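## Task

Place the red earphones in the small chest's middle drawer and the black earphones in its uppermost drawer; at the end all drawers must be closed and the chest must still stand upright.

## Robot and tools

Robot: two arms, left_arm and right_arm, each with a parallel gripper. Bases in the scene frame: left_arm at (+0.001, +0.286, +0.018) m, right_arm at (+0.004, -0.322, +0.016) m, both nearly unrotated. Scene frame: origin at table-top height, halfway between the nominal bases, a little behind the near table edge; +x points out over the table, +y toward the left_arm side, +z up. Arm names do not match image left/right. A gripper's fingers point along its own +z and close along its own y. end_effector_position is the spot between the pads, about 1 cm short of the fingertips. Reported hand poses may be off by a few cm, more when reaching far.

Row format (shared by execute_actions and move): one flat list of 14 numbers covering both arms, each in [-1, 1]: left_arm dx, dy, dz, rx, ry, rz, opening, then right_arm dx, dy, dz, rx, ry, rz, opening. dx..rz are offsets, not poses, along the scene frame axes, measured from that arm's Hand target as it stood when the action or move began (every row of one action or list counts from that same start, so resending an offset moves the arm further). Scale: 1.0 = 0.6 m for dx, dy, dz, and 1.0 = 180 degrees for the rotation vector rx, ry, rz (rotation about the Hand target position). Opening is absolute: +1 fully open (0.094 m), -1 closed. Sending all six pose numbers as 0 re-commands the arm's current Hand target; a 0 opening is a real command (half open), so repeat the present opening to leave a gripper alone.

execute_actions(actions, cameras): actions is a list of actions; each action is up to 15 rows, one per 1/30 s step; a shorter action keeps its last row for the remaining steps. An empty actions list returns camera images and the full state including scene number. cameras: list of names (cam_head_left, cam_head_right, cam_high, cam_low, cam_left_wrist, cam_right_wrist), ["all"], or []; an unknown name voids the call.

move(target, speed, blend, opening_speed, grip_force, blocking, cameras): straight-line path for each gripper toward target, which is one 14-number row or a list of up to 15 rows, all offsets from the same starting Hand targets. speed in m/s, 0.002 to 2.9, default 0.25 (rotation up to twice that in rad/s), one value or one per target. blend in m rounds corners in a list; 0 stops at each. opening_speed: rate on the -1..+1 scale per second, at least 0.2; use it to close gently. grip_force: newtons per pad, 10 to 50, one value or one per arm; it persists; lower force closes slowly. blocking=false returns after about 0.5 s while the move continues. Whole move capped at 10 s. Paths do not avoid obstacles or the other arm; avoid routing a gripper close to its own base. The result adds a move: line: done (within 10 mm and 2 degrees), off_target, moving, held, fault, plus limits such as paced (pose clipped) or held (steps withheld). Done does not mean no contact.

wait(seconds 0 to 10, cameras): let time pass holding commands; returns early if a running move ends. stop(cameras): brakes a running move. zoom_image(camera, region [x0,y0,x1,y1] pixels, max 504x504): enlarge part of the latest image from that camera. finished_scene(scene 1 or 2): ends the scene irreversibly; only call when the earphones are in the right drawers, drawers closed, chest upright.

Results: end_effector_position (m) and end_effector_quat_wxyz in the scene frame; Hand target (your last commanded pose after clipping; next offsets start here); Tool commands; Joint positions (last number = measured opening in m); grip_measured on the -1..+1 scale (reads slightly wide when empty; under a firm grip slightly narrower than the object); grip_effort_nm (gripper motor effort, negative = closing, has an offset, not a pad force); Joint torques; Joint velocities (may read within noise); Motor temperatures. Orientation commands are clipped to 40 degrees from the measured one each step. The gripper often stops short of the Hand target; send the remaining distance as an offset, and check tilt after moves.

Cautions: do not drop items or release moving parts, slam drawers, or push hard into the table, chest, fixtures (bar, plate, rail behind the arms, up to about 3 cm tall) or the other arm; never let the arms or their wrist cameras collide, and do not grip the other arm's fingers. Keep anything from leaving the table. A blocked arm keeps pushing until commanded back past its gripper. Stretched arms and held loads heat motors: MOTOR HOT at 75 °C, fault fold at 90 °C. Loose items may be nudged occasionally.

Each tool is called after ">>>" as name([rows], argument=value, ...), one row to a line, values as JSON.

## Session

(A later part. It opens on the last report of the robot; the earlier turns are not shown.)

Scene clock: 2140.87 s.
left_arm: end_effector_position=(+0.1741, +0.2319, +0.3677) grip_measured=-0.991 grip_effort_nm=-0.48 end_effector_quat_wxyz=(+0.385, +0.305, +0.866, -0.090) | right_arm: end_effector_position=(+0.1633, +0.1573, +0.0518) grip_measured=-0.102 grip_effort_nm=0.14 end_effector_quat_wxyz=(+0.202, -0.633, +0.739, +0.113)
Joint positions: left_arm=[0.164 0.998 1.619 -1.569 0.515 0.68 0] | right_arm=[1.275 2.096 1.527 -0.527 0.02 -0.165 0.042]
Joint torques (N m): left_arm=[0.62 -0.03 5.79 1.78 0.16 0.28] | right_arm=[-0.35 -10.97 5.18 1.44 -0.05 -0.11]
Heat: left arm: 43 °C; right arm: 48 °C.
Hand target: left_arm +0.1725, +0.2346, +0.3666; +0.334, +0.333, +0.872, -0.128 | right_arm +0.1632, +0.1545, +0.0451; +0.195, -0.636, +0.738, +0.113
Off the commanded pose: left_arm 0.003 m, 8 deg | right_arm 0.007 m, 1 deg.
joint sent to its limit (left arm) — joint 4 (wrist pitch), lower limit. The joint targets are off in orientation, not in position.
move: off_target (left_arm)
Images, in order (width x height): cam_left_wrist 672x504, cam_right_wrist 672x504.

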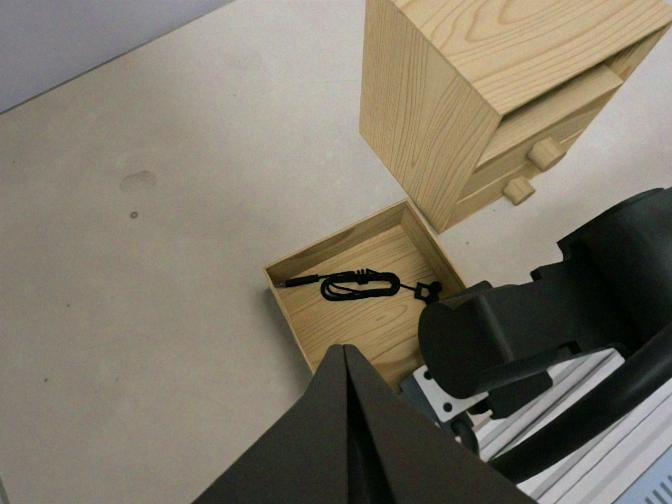

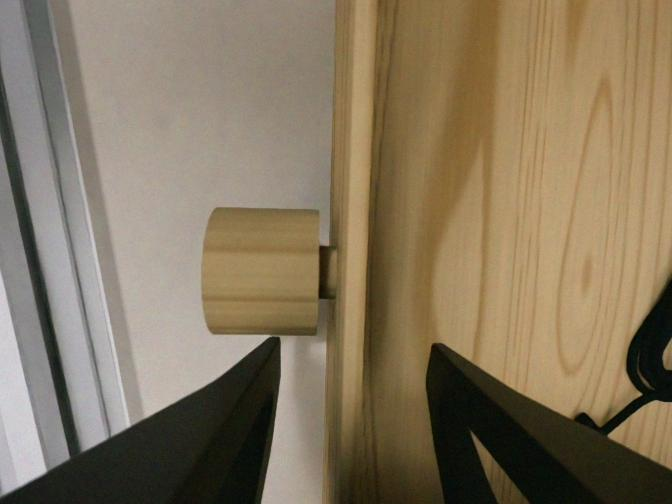

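>>> move([
  [0,0,0,0,0,0,-1,0,0,0,0,0,0,-1],
  [0,0,0,0,0,0,-1,-0.06,0.0,0.03,0,0,0,-1],
  [0,0,0,0,0,0,-1,-0.17,0,0.27,0,0,0,-1],
], speed=[0.05,0.08,0.12], opening_speed=0.8)

>>> move([
  [0,0,0,0,0,0,-1,0,-0.2,0.03,0,0,0,-1],
  [0,0,0,0,0,0,-1,0.01,-0.335,0.03,0,0,0,-1],
], speed=0.12, blend=0.01, cameras=["cam_high","cam_left_wrist","cam_low"])

Scene clock: 2157.23 s.
left_arm: end_effector_position=(+0.1741, +0.2319, +0.3677) grip_measured=-0.991 grip_effort_nm=-0.48 end_effector_quat_wxyz=(+0.385, +0.305, +0.866, -0.090) | right_arm: end_effector_position=(+0.0561, +0.1510, +0.1796) grip_measured=-0.933 grip_effort_nm=-0.99 end_effector_quat_wxyz=(+0.161, -0.645, +0.740, +0.105)
Joint positions: left_arm=[0.164 0.998 1.619 -1.569 0.515 0.68 0] | right_arm=[1.508 2.012 1.947 -1.12 0.077 0.041 0.003]
Joint torques (N m): left_arm=[0.59 -0.02 5.76 1.78 0.16 0.28] | right_arm=[0.49 -13.38 9.26 1.13 0.44 0.04]
Motor temperatures (°C): left_arm=[26 30 39 43 24 23 27] | right_arm=[23 55 47 30 25 22 24]
Heat: left arm: 43 °C; right arm: 55 °C.
Hand target: left_arm +0.1725, +0.2346, +0.3666; +0.334, +0.333, +0.872, -0.128 | right_arm +0.0612, +0.1545, +0.2070; +0.195, -0.636, +0.738, +0.113
Off the commanded pose: left_arm 0.003 m, 8 deg | right_arm 0.028 m, 4 deg.
joint sent to its limit (left arm) — joint 4 (wrist pitch), lower limit. The joint targets are off in orientation, not in position.
move: off_target (left_arm, right_arm)

Scene clock: 2159.50 s.
left_arm: end_effector_position=(+0.1741, +0.2319, +0.3677) grip_measured=-0.991 grip_effort_nm=-0.48 end_effector_quat_wxyz=(+0.385, +0.305, +0.866, -0.090) | right_arm: end_effector_position=(+0.0624, -0.0438, +0.2202) grip_measured=-0.933 grip_effort_nm=-1.00 end_effector_quat_wxyz=(+0.180, -0.636, +0.742, +0.116)
Joint positions: left_arm=[0.164 0.998 1.619 -1.569 0.515 0.68 0] | right_arm=[1.416 1.243 1.274 -1.168 0.052 -0.031 0.003]
Joint torques (N m): left_arm=[0.64 -0.03 5.75 1.78 0.17 0.28] | right_arm=[-0.42 -5.57 5.75 1.37 0.27 -0.17]
Motor temperatures (°C): left_arm=[26 30 39 43 24 23 27] | right_arm=[23 56 46 30 25 22 24]
Heat: left arm: 43 °C; right arm: 56 °C.
Hand target: left_arm +0.1725, +0.2346, +0.3666; +0.334, +0.333, +0.872, -0.128 | right_arm +0.0672, -0.0465, +0.2250; +0.195, -0.636, +0.738, +0.113
Off the commanded pose: left_arm 0.003 m, 8 deg | right_arm 0.007 m, 2 deg.
joint sent to its limit (left arm) — joint 4 (wrist pitch), lower limit. The joint targets are off in orientation, not in position.
move: off_target (left_arm)
Images, in order (width x height): cam_high 672x504, cam_low 672x504, cam_left_wrist 672x504.

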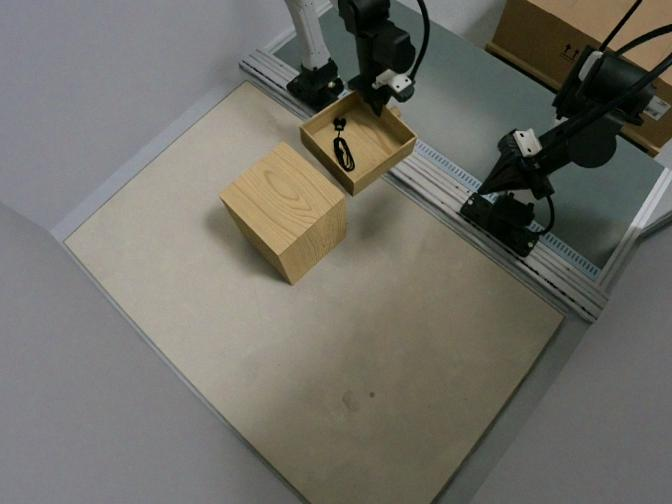

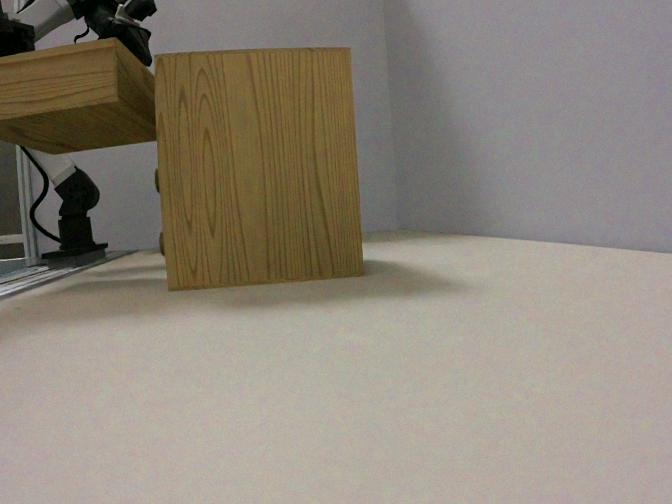

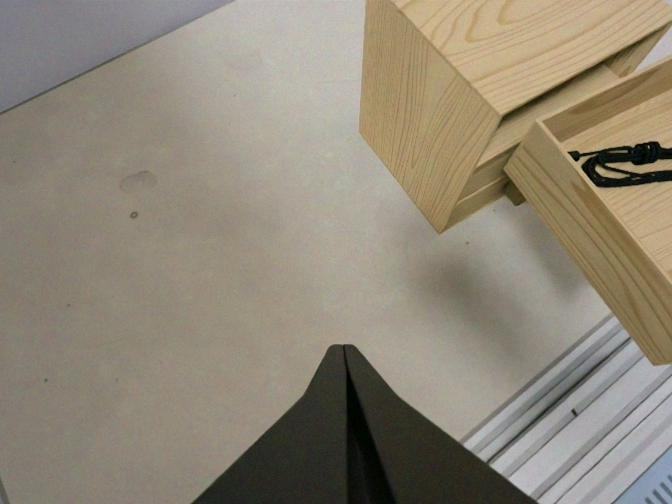

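>>> zoom_image(camera="cam_high", region=[210, 70, 462, 259])

>>> zoom_image(camera="cam_low", region=[0, 30, 200, 180])

Scaled by 2.000 from the camera's 672x504 image, which has a finer 960x720 frame.

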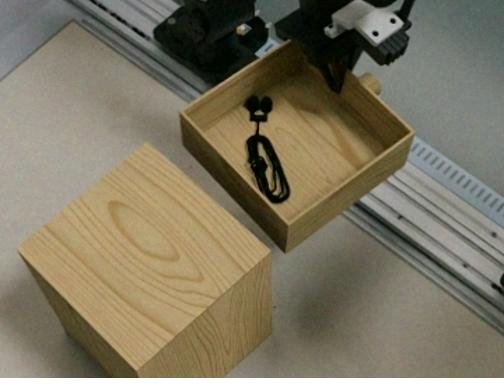

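Scaled by 2.520 from the camera's 672x504 image, which has a finer 960x720 frame.

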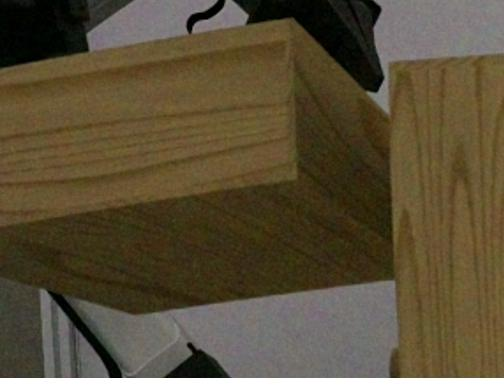

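>>> move([
  [0,0,0,0,0,0,-1,0.0,-0.0075,-0.019,0.008,-0.012,0.022,-1],
], speed=0.06, cameras=["cam_high","cam_left_wrist","cam_low"])

>>> zoom_image(camera="cam_high", region=[210, 70, 462, 259])

>>> zoom_image(camera="cam_low", region=[0, 30, 200, 180])

Scene clock: 2235.83 s.
left_arm: end_effector_position=(+0.1741, +0.2319, +0.3677) grip_measured=-0.991 grip_effort_nm=-0.49 end_effector_quat_wxyz=(+0.385, +0.305, +0.866, -0.090) | right_arm: end_effector_position=(+0.0613, -0.0550, +0.2042) grip_measured=-0.933 grip_effort_nm=-0.99 end_effector_quat_wxyz=(-0.184, +0.664, -0.717, -0.109)
Joint positions: left_arm=[0.164 0.998 1.619 -1.569 0.515 0.68 0] | right_arm=[1.41 1.187 1.174 -1.123 0.048 -0.113 0.003]
Joint torques (N m): left_arm=[0.62 -0.02 5.78 1.77 0.17 0.28] | right_arm=[-0.47 -5.68 5.86 1.71 0.26 -0.17]
Motor temperatures (°C): left_arm=[26 28 36 42 24 23 27] | right_arm=[24 48 44 31 25 22 25]
Heat: left arm: 42 °C; right arm: 48 °C.
Hand target: left_arm +0.1725, +0.2346, +0.3666; +0.334, +0.333, +0.872, -0.128 | right_arm +0.0671, -0.0510, +0.2135; -0.212, +0.661, -0.710, -0.116
Off the commanded pose: left_arm 0.003 m, 8 deg | right_arm 0.012 m, 4 deg.
joint sent to its limit (left arm) — joint 4 (wrist pitch), lower limit. The joint targets are off in orientation, not in position.
move: off_target (left_arm, right_arm)
Images, in order (width x height): cam_high 672x504, cam_low 672x504, cam_left_wrist 672x504.

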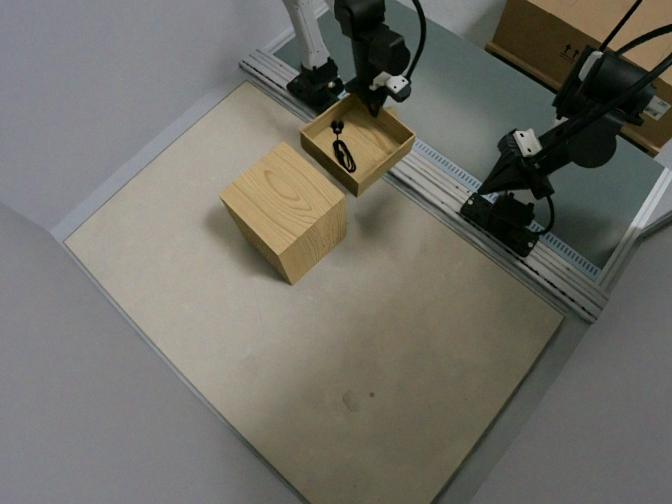

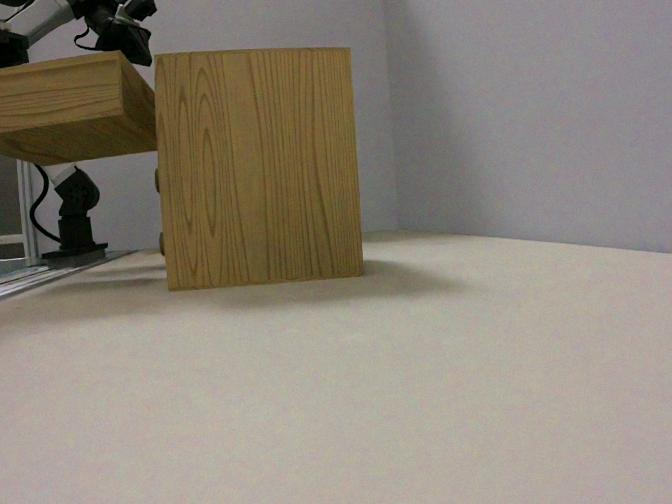

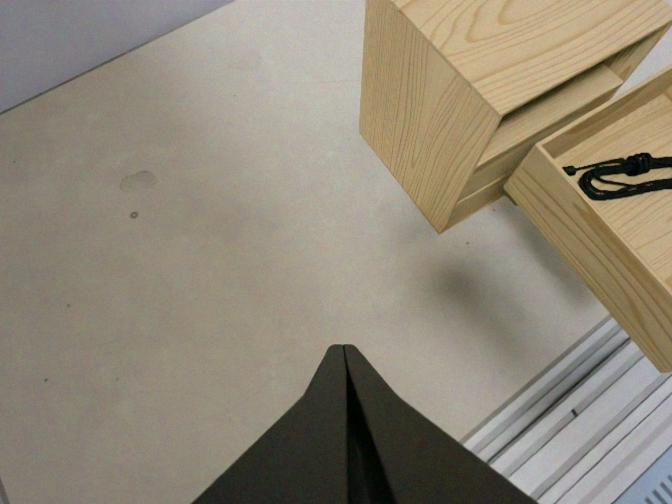

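Scaled by 2.000 from the camera's 672x504 image, which has a finer 960x720 frame.

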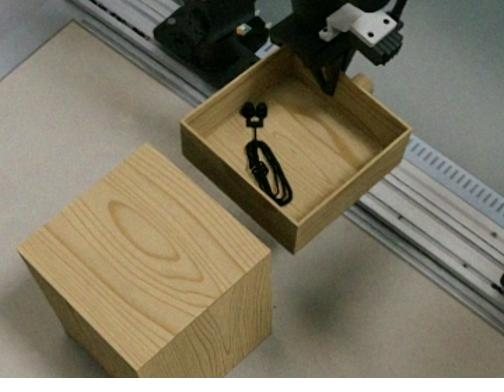

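Scaled by 2.520 from the camera's 672x504 image, which has a finer 960x720 frame.

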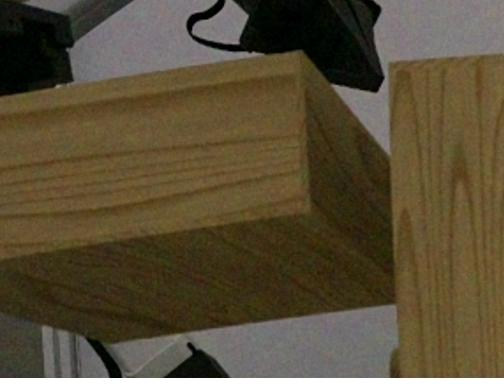

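>>> move([
  [0,0,0,0,0,0,-1,0.03,-0.004,0,0,0,0,-1],
], speed=0.06, cameras=["cam_high","cam_left_wrist","cam_low"])

>>> zoom_image(camera="cam_high", region=[210, 70, 462, 259])

>>> zoom_image(camera="cam_low", region=[0, 30, 200, 180])

>>> zoom_image(camera="cam_left_wrist", region=[422, 0, 672, 187])

Scene clock: 2256.87 s.
left_arm: end_effector_position=(+0.1741, +0.2319, +0.3677) grip_measured=-0.991 grip_effort_nm=-0.49 end_effector_quat_wxyz=(+0.385, +0.305, +0.866, -0.090) | right_arm: end_effector_position=(+0.0792, -0.0585, +0.2044) grip_measured=-0.933 grip_effort_nm=-0.99 end_effector_quat_wxyz=(-0.184, +0.663, -0.717, -0.110)
Joint positions: left_arm=[0.164 0.998 1.619 -1.569 0.515 0.68 0] | right_arm=[1.318 1.187 1.174 -1.119 0.008 -0.194 0.003]
Joint torques (N m): left_arm=[0.62 -0.03 5.74 1.77 0.16 0.28] | right_arm=[-0.46 -5.23 6.12 1.74 0.19 -0.17]
Heat: left arm: 42 °C; right arm: 48 °C.
Hand target: left_arm +0.1725, +0.2346, +0.3666; +0.334, +0.333, +0.872, -0.128 | right_arm +0.0851, -0.0534, +0.2135; -0.212, +0.661, -0.710, -0.116
Off the commanded pose: left_arm 0.003 m, 8 deg | right_arm 0.012 m, 3 deg.
joint sent to its limit (left arm) — joint 4 (wrist pitch), lower limit. The joint targets are off in orientation, not in position.
move: off_target (left_arm, right_arm)
Images, in order (width x height): cam_high 672x504, cam_low 672x504, cam_left_wrist 672x504.

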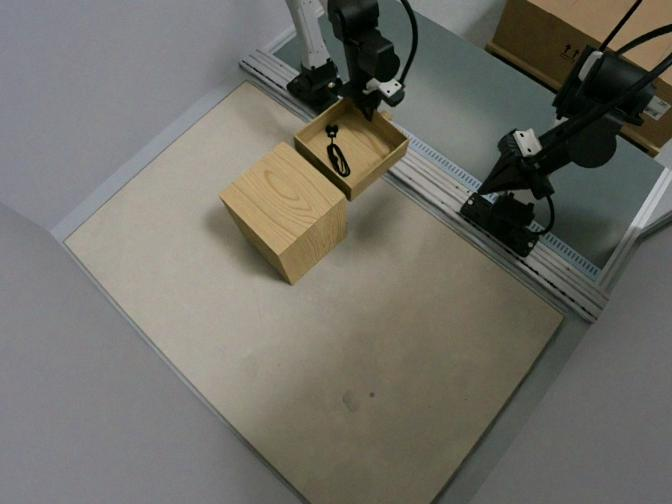

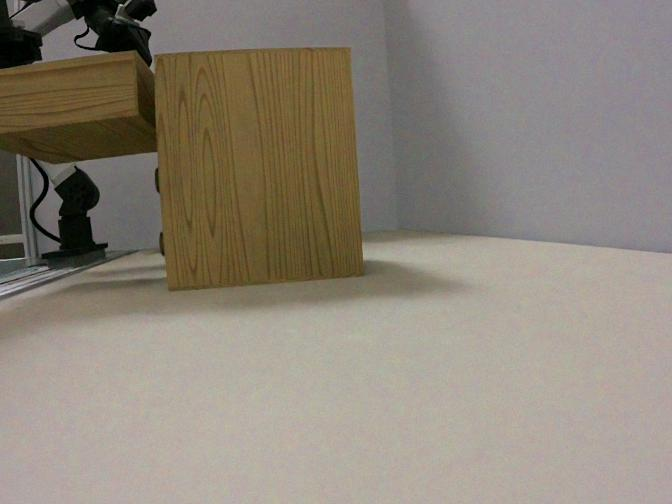

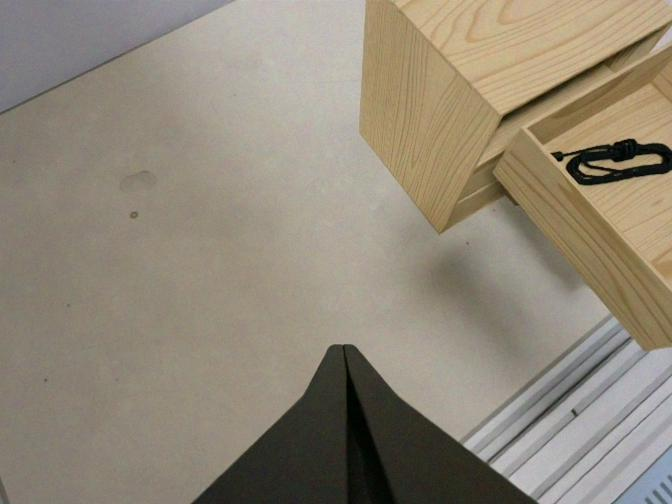

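Scaled by 2.000 from the camera's 672x504 image, which has a finer 960x720 frame.

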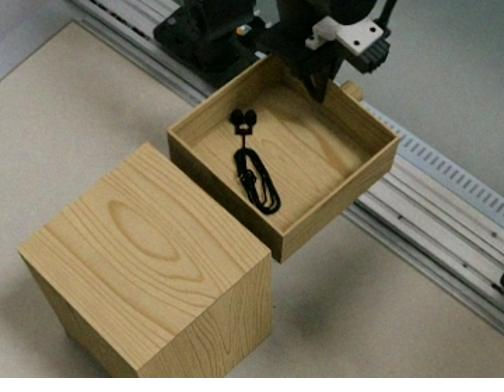

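Scaled by 2.520 from the camera's 672x504 image, which has a finer 960x720 frame.

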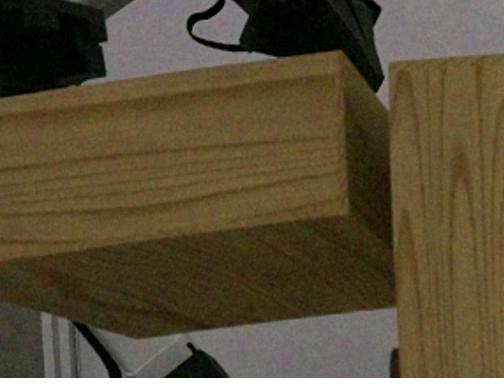

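Scaled by 2.016 from the camera's 672x504 image, which has a finer 960x720 frame.

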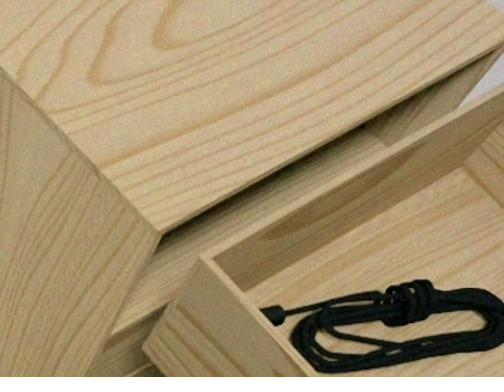

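>>> move([
  [0,0,0,0,0,0,-1,-0.005,0,-0.011,-0.001,0.01,0,-1],
], speed=0.06, cameras=["cam_high","cam_left_wrist","cam_low"])

>>> zoom_image(camera="cam_low", region=[0, 30, 200, 180])

>>> zoom_image(camera="cam_left_wrist", region=[422, 0, 672, 187])

>>> zoom_image(camera="cam_high", region=[210, 70, 462, 259])

Scene clock: 2287.17 s.
left_arm: end_effector_position=(+0.1741, +0.2319, +0.3677) grip_measured=-0.991 grip_effort_nm=-0.48 end_effector_quat_wxyz=(+0.385, +0.305, +0.866, -0.090) | right_arm: end_effector_position=(+0.0765, -0.0585, +0.1992) grip_measured=-0.933 grip_effort_nm=-1.00 end_effector_quat_wxyz=(-0.174, +0.663, -0.719, -0.119)
Joint positions: left_arm=[0.164 0.998 1.619 -1.569 0.515 0.68 0] | right_arm=[1.309 1.187 1.156 -1.109 -0.02 -0.194 0.003]
Joint torques (N m): left_arm=[0.62 -0.03 5.76 1.77 0.16 0.28] | right_arm=[-0.46 -5.08 5.97 1.71 0.13 -0.13]
Heat: left arm: 42 °C; right arm: 46 °C.
Hand target: left_arm +0.1725, +0.2346, +0.3666; +0.334, +0.333, +0.872, -0.128 | right_arm +0.0821, -0.0533, +0.2070; -0.200, +0.659, -0.714, -0.126
Off the commanded pose: left_arm 0.003 m, 8 deg | right_arm 0.011 m, 3 deg.
joint sent to its limit (left arm) — joint 4 (wrist pitch), lower limit. The joint targets are off in orientation, not in position.
move: off_target (left_arm, right_arm)
Images, in order (width x height): cam_high 672x504, cam_low 672x504, cam_left_wrist 672x504.

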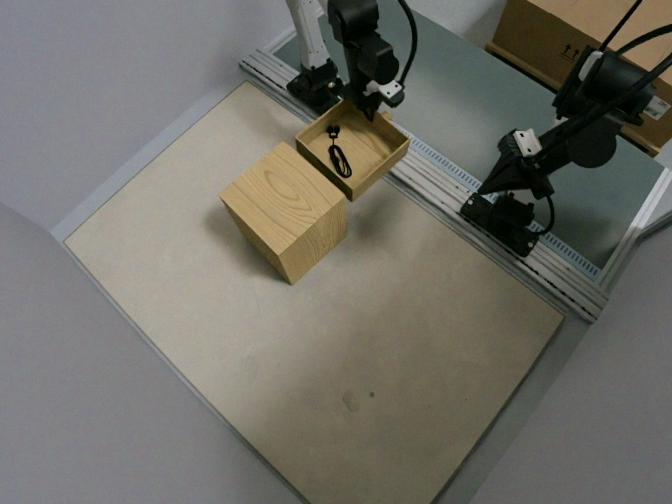

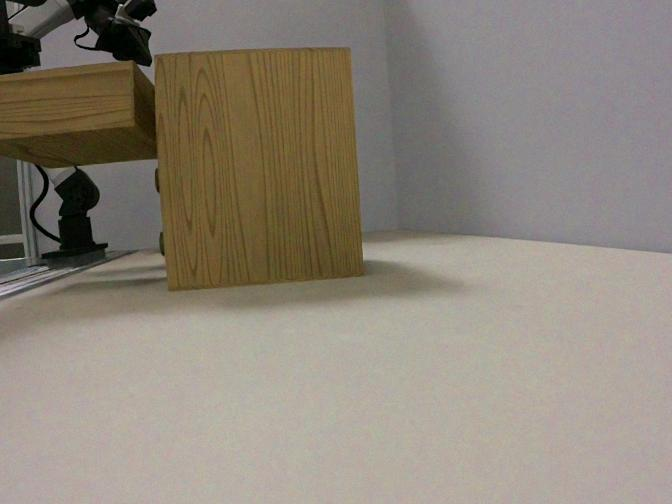

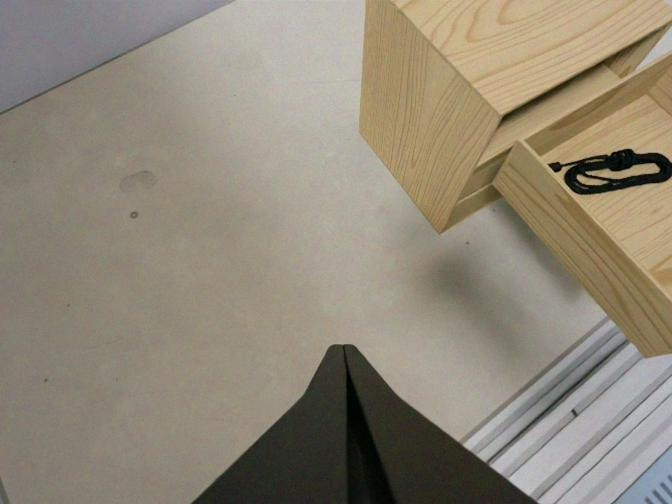

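Scaled by 2.520 from the camera's 672x504 image, which has a finer 960x720 frame.

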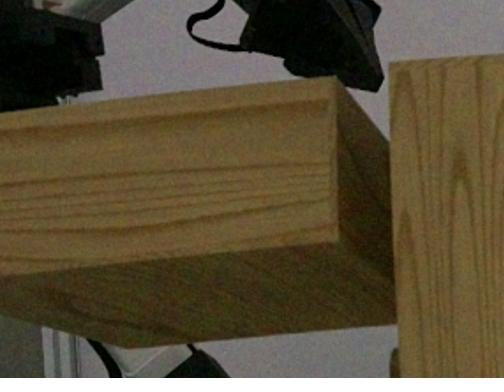

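Scaled by 2.016 from the camera's 672x504 image, which has a finer 960x720 frame.

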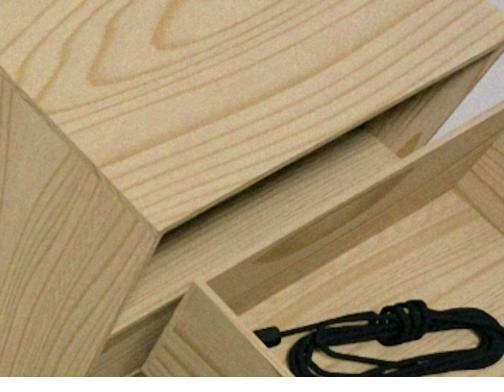

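Scaled by 2.000 from the camera's 672x504 image, which has a finer 960x720 frame.

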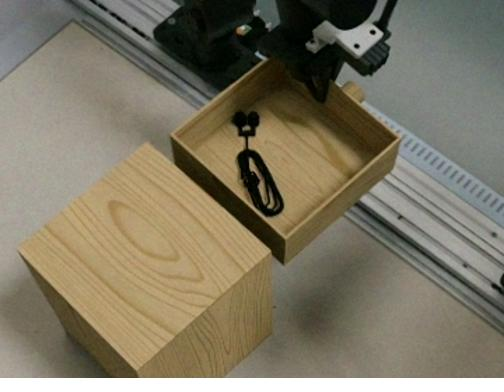

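>>> move([
  [0,0,0,0,0,0,-1,0,-0.004,-0.003,0,0,-0.0055,-1],
  [0,0,0,0,0,0,-1,0.08,-0.0145,-0.003,0,0,-0.0055,-1],
], speed=0.04, cameras=["cam_high","cam_left_wrist","cam_low"])

>>> zoom_image(camera="cam_left_wrist", region=[422, 0, 672, 187])

>>> zoom_image(camera="cam_high", region=[210, 70, 462, 259])

>>> zoom_image(camera="cam_low", region=[0, 30, 200, 180])

Scene clock: 2305.13 s.
left_arm: end_effector_position=(+0.1741, +0.2319, +0.3677) grip_measured=-0.991 grip_effort_nm=-0.48 end_effector_quat_wxyz=(+0.385, +0.305, +0.866, -0.090) | right_arm: end_effector_position=(+0.1060, -0.0692, +0.1925) grip_measured=-0.933 grip_effort_nm=-1.00 end_effector_quat_wxyz=(-0.153, +0.658, -0.723, -0.147)
Joint positions: left_arm=[0.164 0.998 1.619 -1.569 0.515 0.68 0] | right_arm=[1.096 1.204 1.143 -1.109 -0.172 -0.364 0.003]
Joint torques (N m): left_arm=[0.61 -0.02 5.78 1.77 0.17 0.28] | right_arm=[-1.54 -3.55 8.62 1.74 0.59 -0.28]
Heat: left arm: 41 °C; right arm: 46 °C.
Hand target: left_arm +0.1725, +0.2346, +0.3666; +0.334, +0.333, +0.872, -0.128 | right_arm +0.1302, -0.0621, +0.2051; +0.201, -0.653, +0.719, +0.124
Off the commanded pose: left_arm 0.003 m, 8 deg | right_arm 0.028 m, 6 deg.
joint sent to its limit (left arm) — joint 4 (wrist pitch), lower limit. The joint targets are off in orientation, not in position.
move: off_target (left_arm, right_arm)
Images, in order (width x height): cam_high 672x504, cam_low 672x504, cam_left_wrist 672x504.

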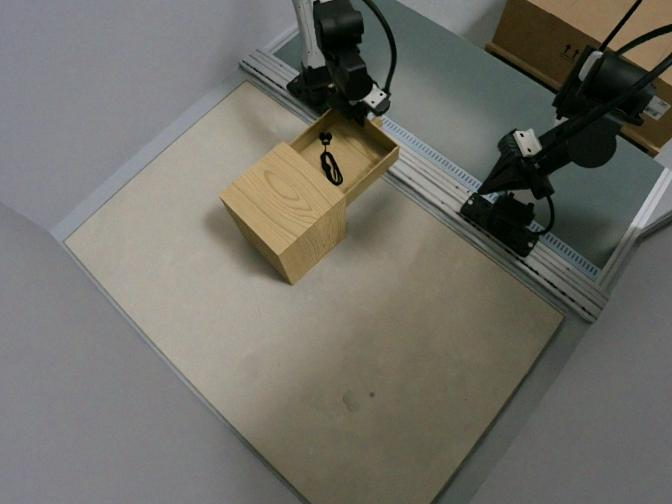

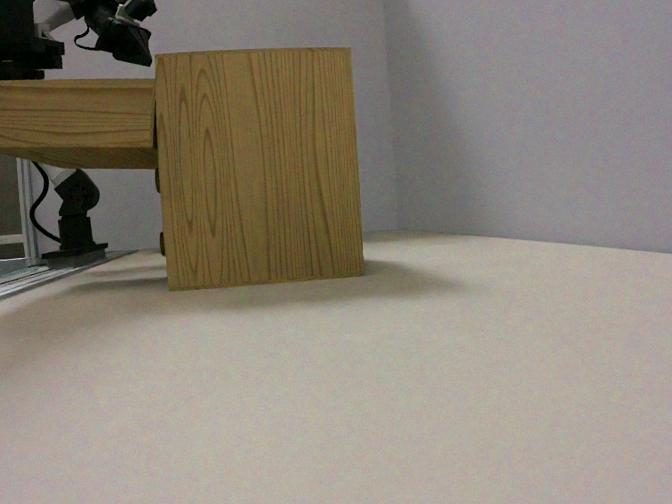

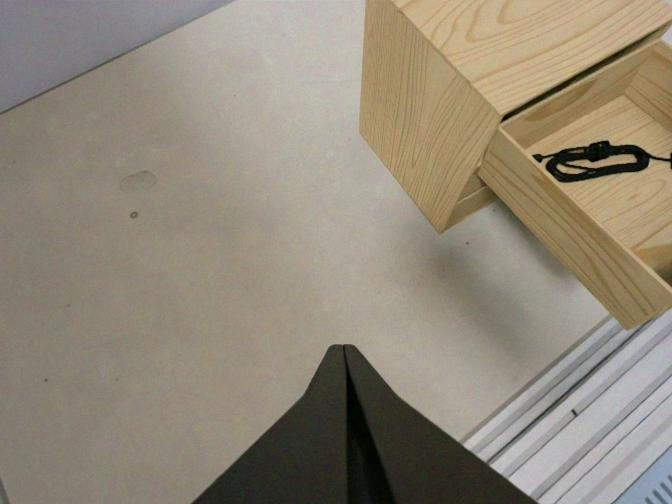

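Scaled by 2.016 from the camera's 672x504 image, which has a finer 960x720 frame.

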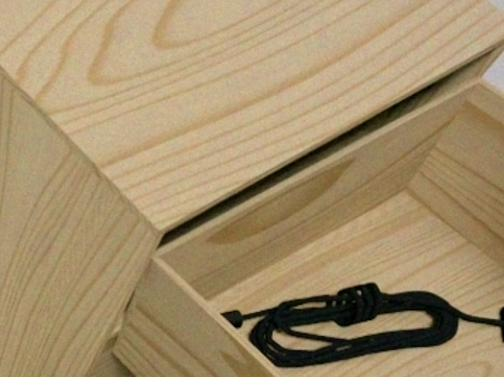

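Scaled by 2.000 from the camera's 672x504 image, which has a finer 960x720 frame.

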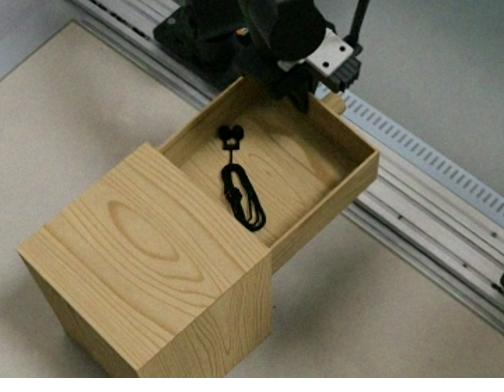

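Scaled by 2.520 from the camera's 672x504 image, which has a finer 960x720 frame.

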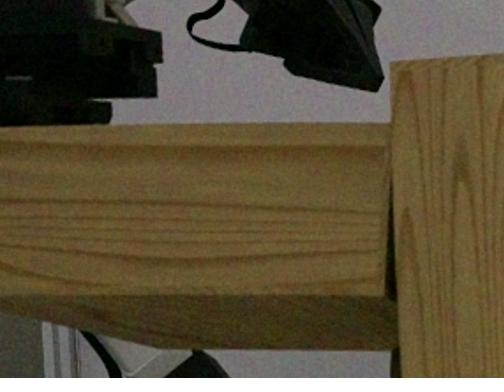

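>>> move([
  [0,0,0,0,0,0,-1,-0.08,0.01,0.02,0,0,0,-1],
  [0,0,0,0,0,0,-1,-0.054,0.0065,0.003,0,0,0,-1],
], speed=0.05, blend=[0.003,0], cameras=["cam_low","cam_left_wrist","cam_high"])

>>> zoom_image(camera="cam_low", region=[0, 30, 200, 180])

>>> zoom_image(camera="cam_high", region=[210, 70, 462, 259])

Scene clock: 2319.97 s.
left_arm: end_effector_position=(+0.1741, +0.2319, +0.3677) grip_measured=-0.991 grip_effort_nm=-0.48 end_effector_quat_wxyz=(+0.385, +0.305, +0.866, -0.090) | right_arm: end_effector_position=(+0.0913, -0.0653, +0.1938) grip_measured=-0.933 grip_effort_nm=-0.99 end_effector_quat_wxyz=(+0.168, -0.654, +0.728, +0.115)
Joint positions: left_arm=[0.164 0.998 1.619 -1.569 0.515 0.68 0] | right_arm=[1.233 1.19 1.143 -1.109 -0.045 -0.239 0.003]
Joint torques (N m): left_arm=[0.62 -0.03 5.76 1.77 0.17 0.28] | right_arm=[-0.4 -5.34 7.08 1.67 0.12 -0.19]
Heat: left arm: 41 °C; right arm: 45 °C.
Hand target: left_arm +0.1725, +0.2346, +0.3666; +0.334, +0.333, +0.872, -0.128 | right_arm +0.0978, -0.0582, +0.2070; +0.201, -0.653, +0.719, +0.124
Off the commanded pose: left_arm 0.003 m, 8 deg | right_arm 0.016 m, 4 deg.
joint sent to its limit (left arm) — joint 4 (wrist pitch), lower limit. The joint targets are off in orientation, not in position.
move: off_target (left_arm, right_arm)
Images, in order (width x height): cam_high 672x504, cam_low 672x504, cam_left_wrist 672x504.

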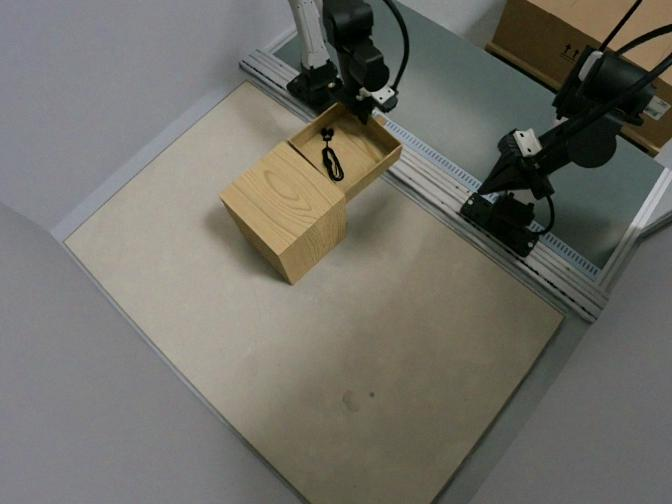

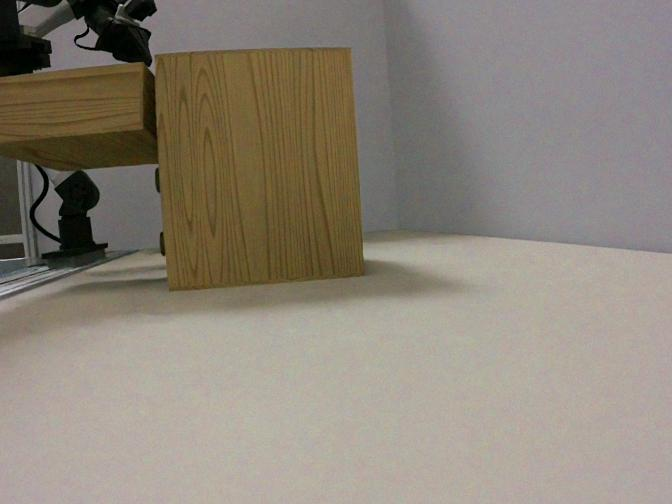

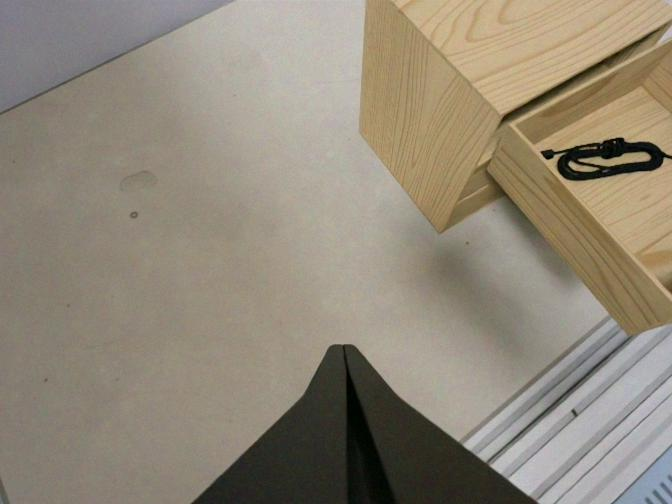

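Scaled by 2.520 from the camera's 672x504 image, which has a finer 960x720 frame.

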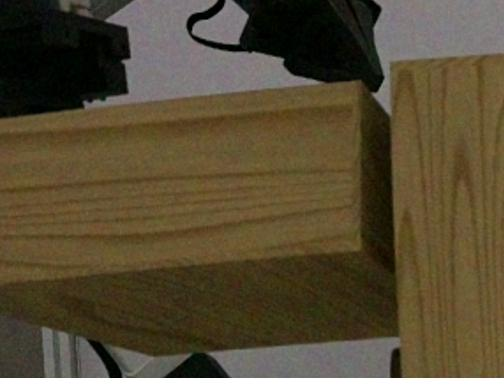

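Scaled by 2.000 from the camera's 672x504 image, which has a finer 960x720 frame.

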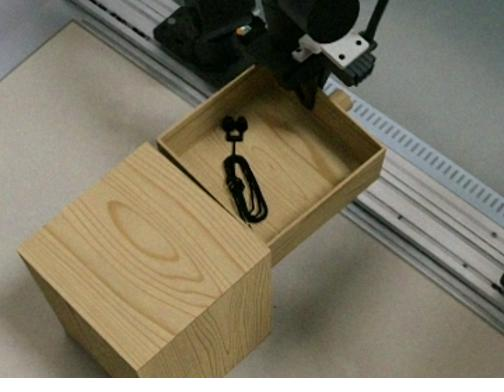

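>>> move([
  [0,0,0,0,0,0,-1,-0.03,0.01,0.022,0,0,0.003,-1],
  [0,0,0,0,0,0,-1,0.002,0.005,0.0045,0,0,0.003,-1],
], speed=0.05, blend=[0.003,0], cameras=["cam_low","cam_high"])

>>> zoom_image(camera="cam_low", region=[0, 30, 200, 180])

>>> zoom_image(camera="cam_high", region=[260, 100, 386, 194])

Scene clock: 2333.17 s.
left_arm: end_effector_position=(+0.1741, +0.2319, +0.3677) grip_measured=-0.991 grip_effort_nm=-0.48 end_effector_quat_wxyz=(+0.385, +0.305, +0.866, -0.090) | right_arm: end_effector_position=(+0.0923, -0.0629, +0.2014) grip_measured=-0.933 grip_effort_nm=-1.00 end_effector_quat_wxyz=(-0.175, +0.656, -0.724, -0.120)
Joint positions: left_arm=[0.164 0.998 1.619 -1.569 0.515 0.68 0] | right_arm=[1.229 1.19 1.166 -1.116 -0.051 -0.251 0.003]
Joint torques (N m): left_arm=[0.61 -0.03 5.76 1.78 0.16 0.28] | right_arm=[-0.43 -4.11 6.75 1.73 0.11 -0.2]
Heat: left arm: 41 °C; right arm: 44 °C.
Hand target: left_arm +0.1725, +0.2346, +0.3666; +0.334, +0.333, +0.872, -0.128 | right_arm +0.0989, -0.0552, +0.2097; +0.201, -0.657, +0.716, +0.125
Off the commanded pose: left_arm 0.003 m, 8 deg | right_arm 0.013 m, 3 deg.
joint sent to its limit (left arm) — joint 4 (wrist pitch), lower limit. The joint targets are off in orientation, not in position.
move: off_target (left_arm, right_arm)
Images, in order (width x height): cam_high 672x504, cam_low 672x504.

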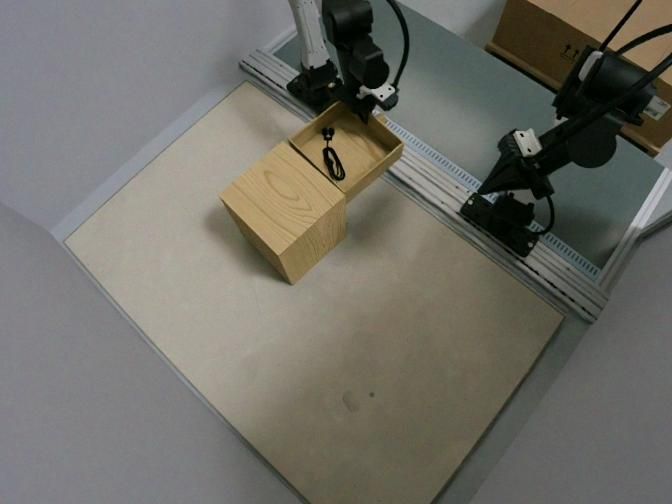

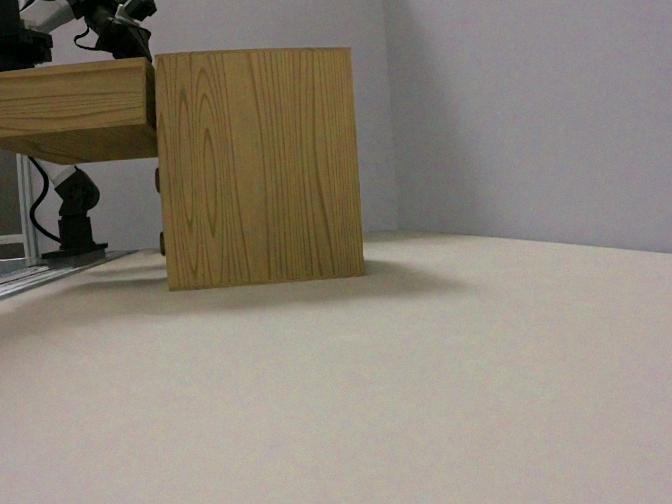

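Scaled by 2.520 from the camera's 672x504 image, which has a finer 960x720 frame.

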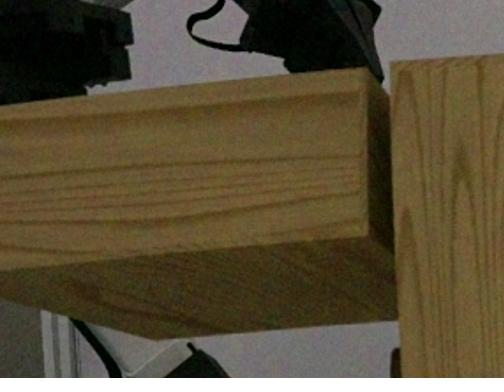

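Scaled by 4.000 from the camera's 672x504 image, which has a finer 960x720 frame.

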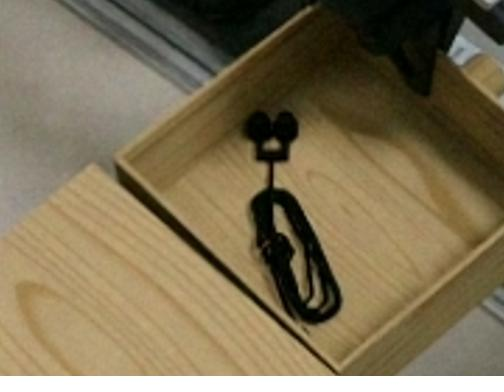

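>>> move([
  [0,0,0,0,0,0,-1,0.07,-0.009,0.002,0,0,0,-1],
], speed=0.1, cameras=["cam_low","cam_high","cam_left_wrist"])

>>> zoom_image(camera="cam_low", region=[0, 30, 200, 180])

>>> zoom_image(camera="cam_high", region=[260, 100, 386, 194])

Scene clock: 2346.03 s.
left_arm: end_effector_position=(+0.1741, +0.2319, +0.3677) grip_measured=-0.991 grip_effort_nm=-0.48 end_effector_quat_wxyz=(+0.385, +0.305, +0.866, -0.090) | right_arm: end_effector_position=(+0.1340, -0.0699, +0.1980) grip_measured=-0.933 grip_effort_nm=-1.00 end_effector_quat_wxyz=(+0.175, -0.649, +0.730, +0.120)
Joint positions: left_arm=[0.164 0.998 1.619 -1.569 0.515 0.68 0] | right_arm=[1.034 1.236 1.184 -1.101 -0.128 -0.411 0.003]
Joint torques (N m): left_arm=[0.62 -0.03 5.76 1.78 0.16 0.28] | right_arm=[-0.27 -3.75 8.77 1.53 -0.05 -0.33]
Motor temperatures (°C): left_arm=[26 27 35 41 24 23 26] | right_arm=[24 43 44 34 25 22 26]
Heat: left arm: 41 °C; right arm: 44 °C.
Hand target: left_arm +0.1725, +0.2346, +0.3666; +0.334, +0.333, +0.872, -0.128 | right_arm +0.1409, -0.0605, +0.2109; +0.201, -0.657, +0.716, +0.125
Off the commanded pose: left_arm 0.003 m, 8 deg | right_arm 0.017 m, 3 deg.
joint sent to its limit (left arm) — joint 4 (wrist pitch), lower limit. The joint targets are off in orientation, not in position.
move: off_target (left_arm, right_arm)
Images, in order (width x height): cam_high 672x504, cam_low 672x504, cam_left_wrist 672x504.

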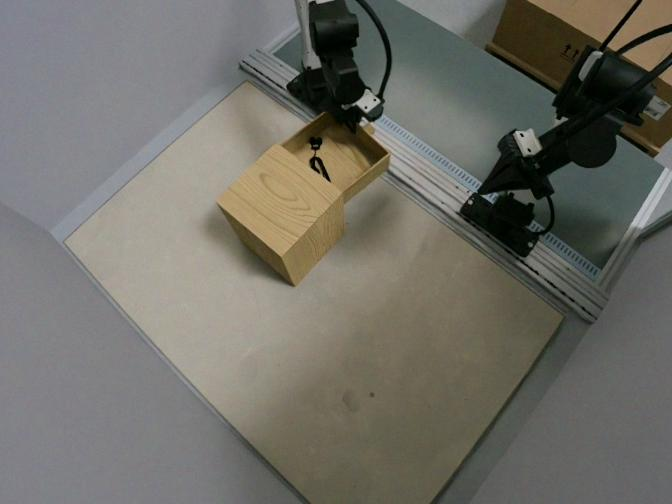

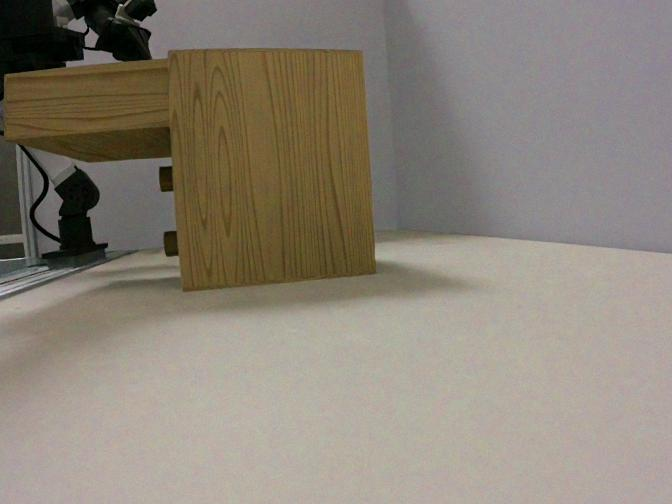

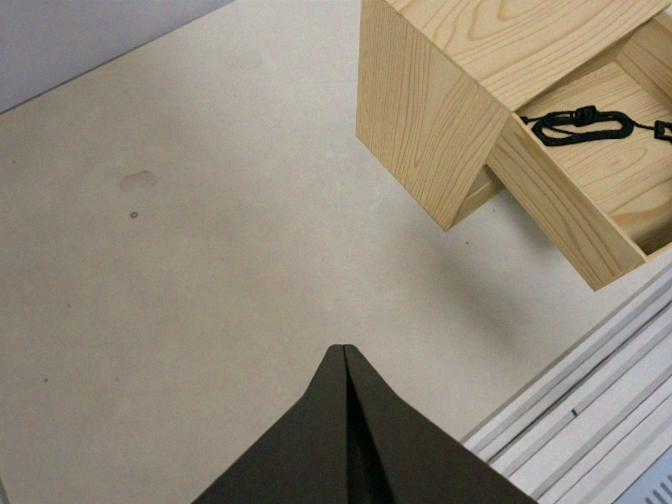

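Scaled by 2.520 from the camera's 672x504 image, which has a finer 960x720 frame.

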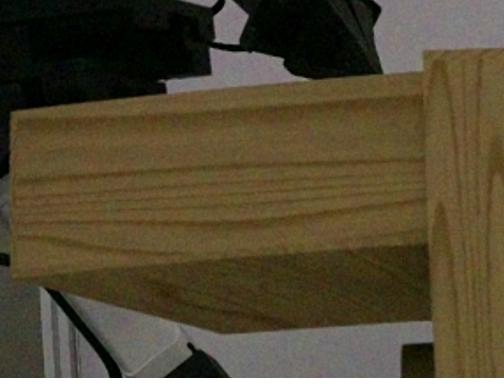

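Scaled by 4.000 from the camera's 672x504 image, which has a finer 960x720 frame.

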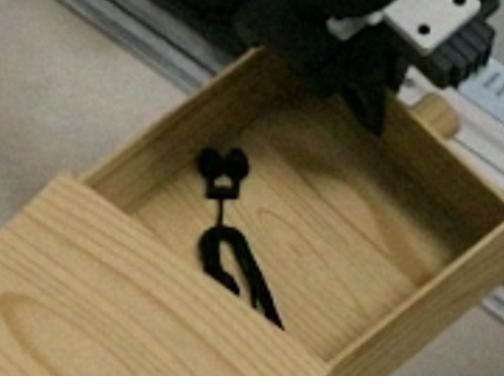

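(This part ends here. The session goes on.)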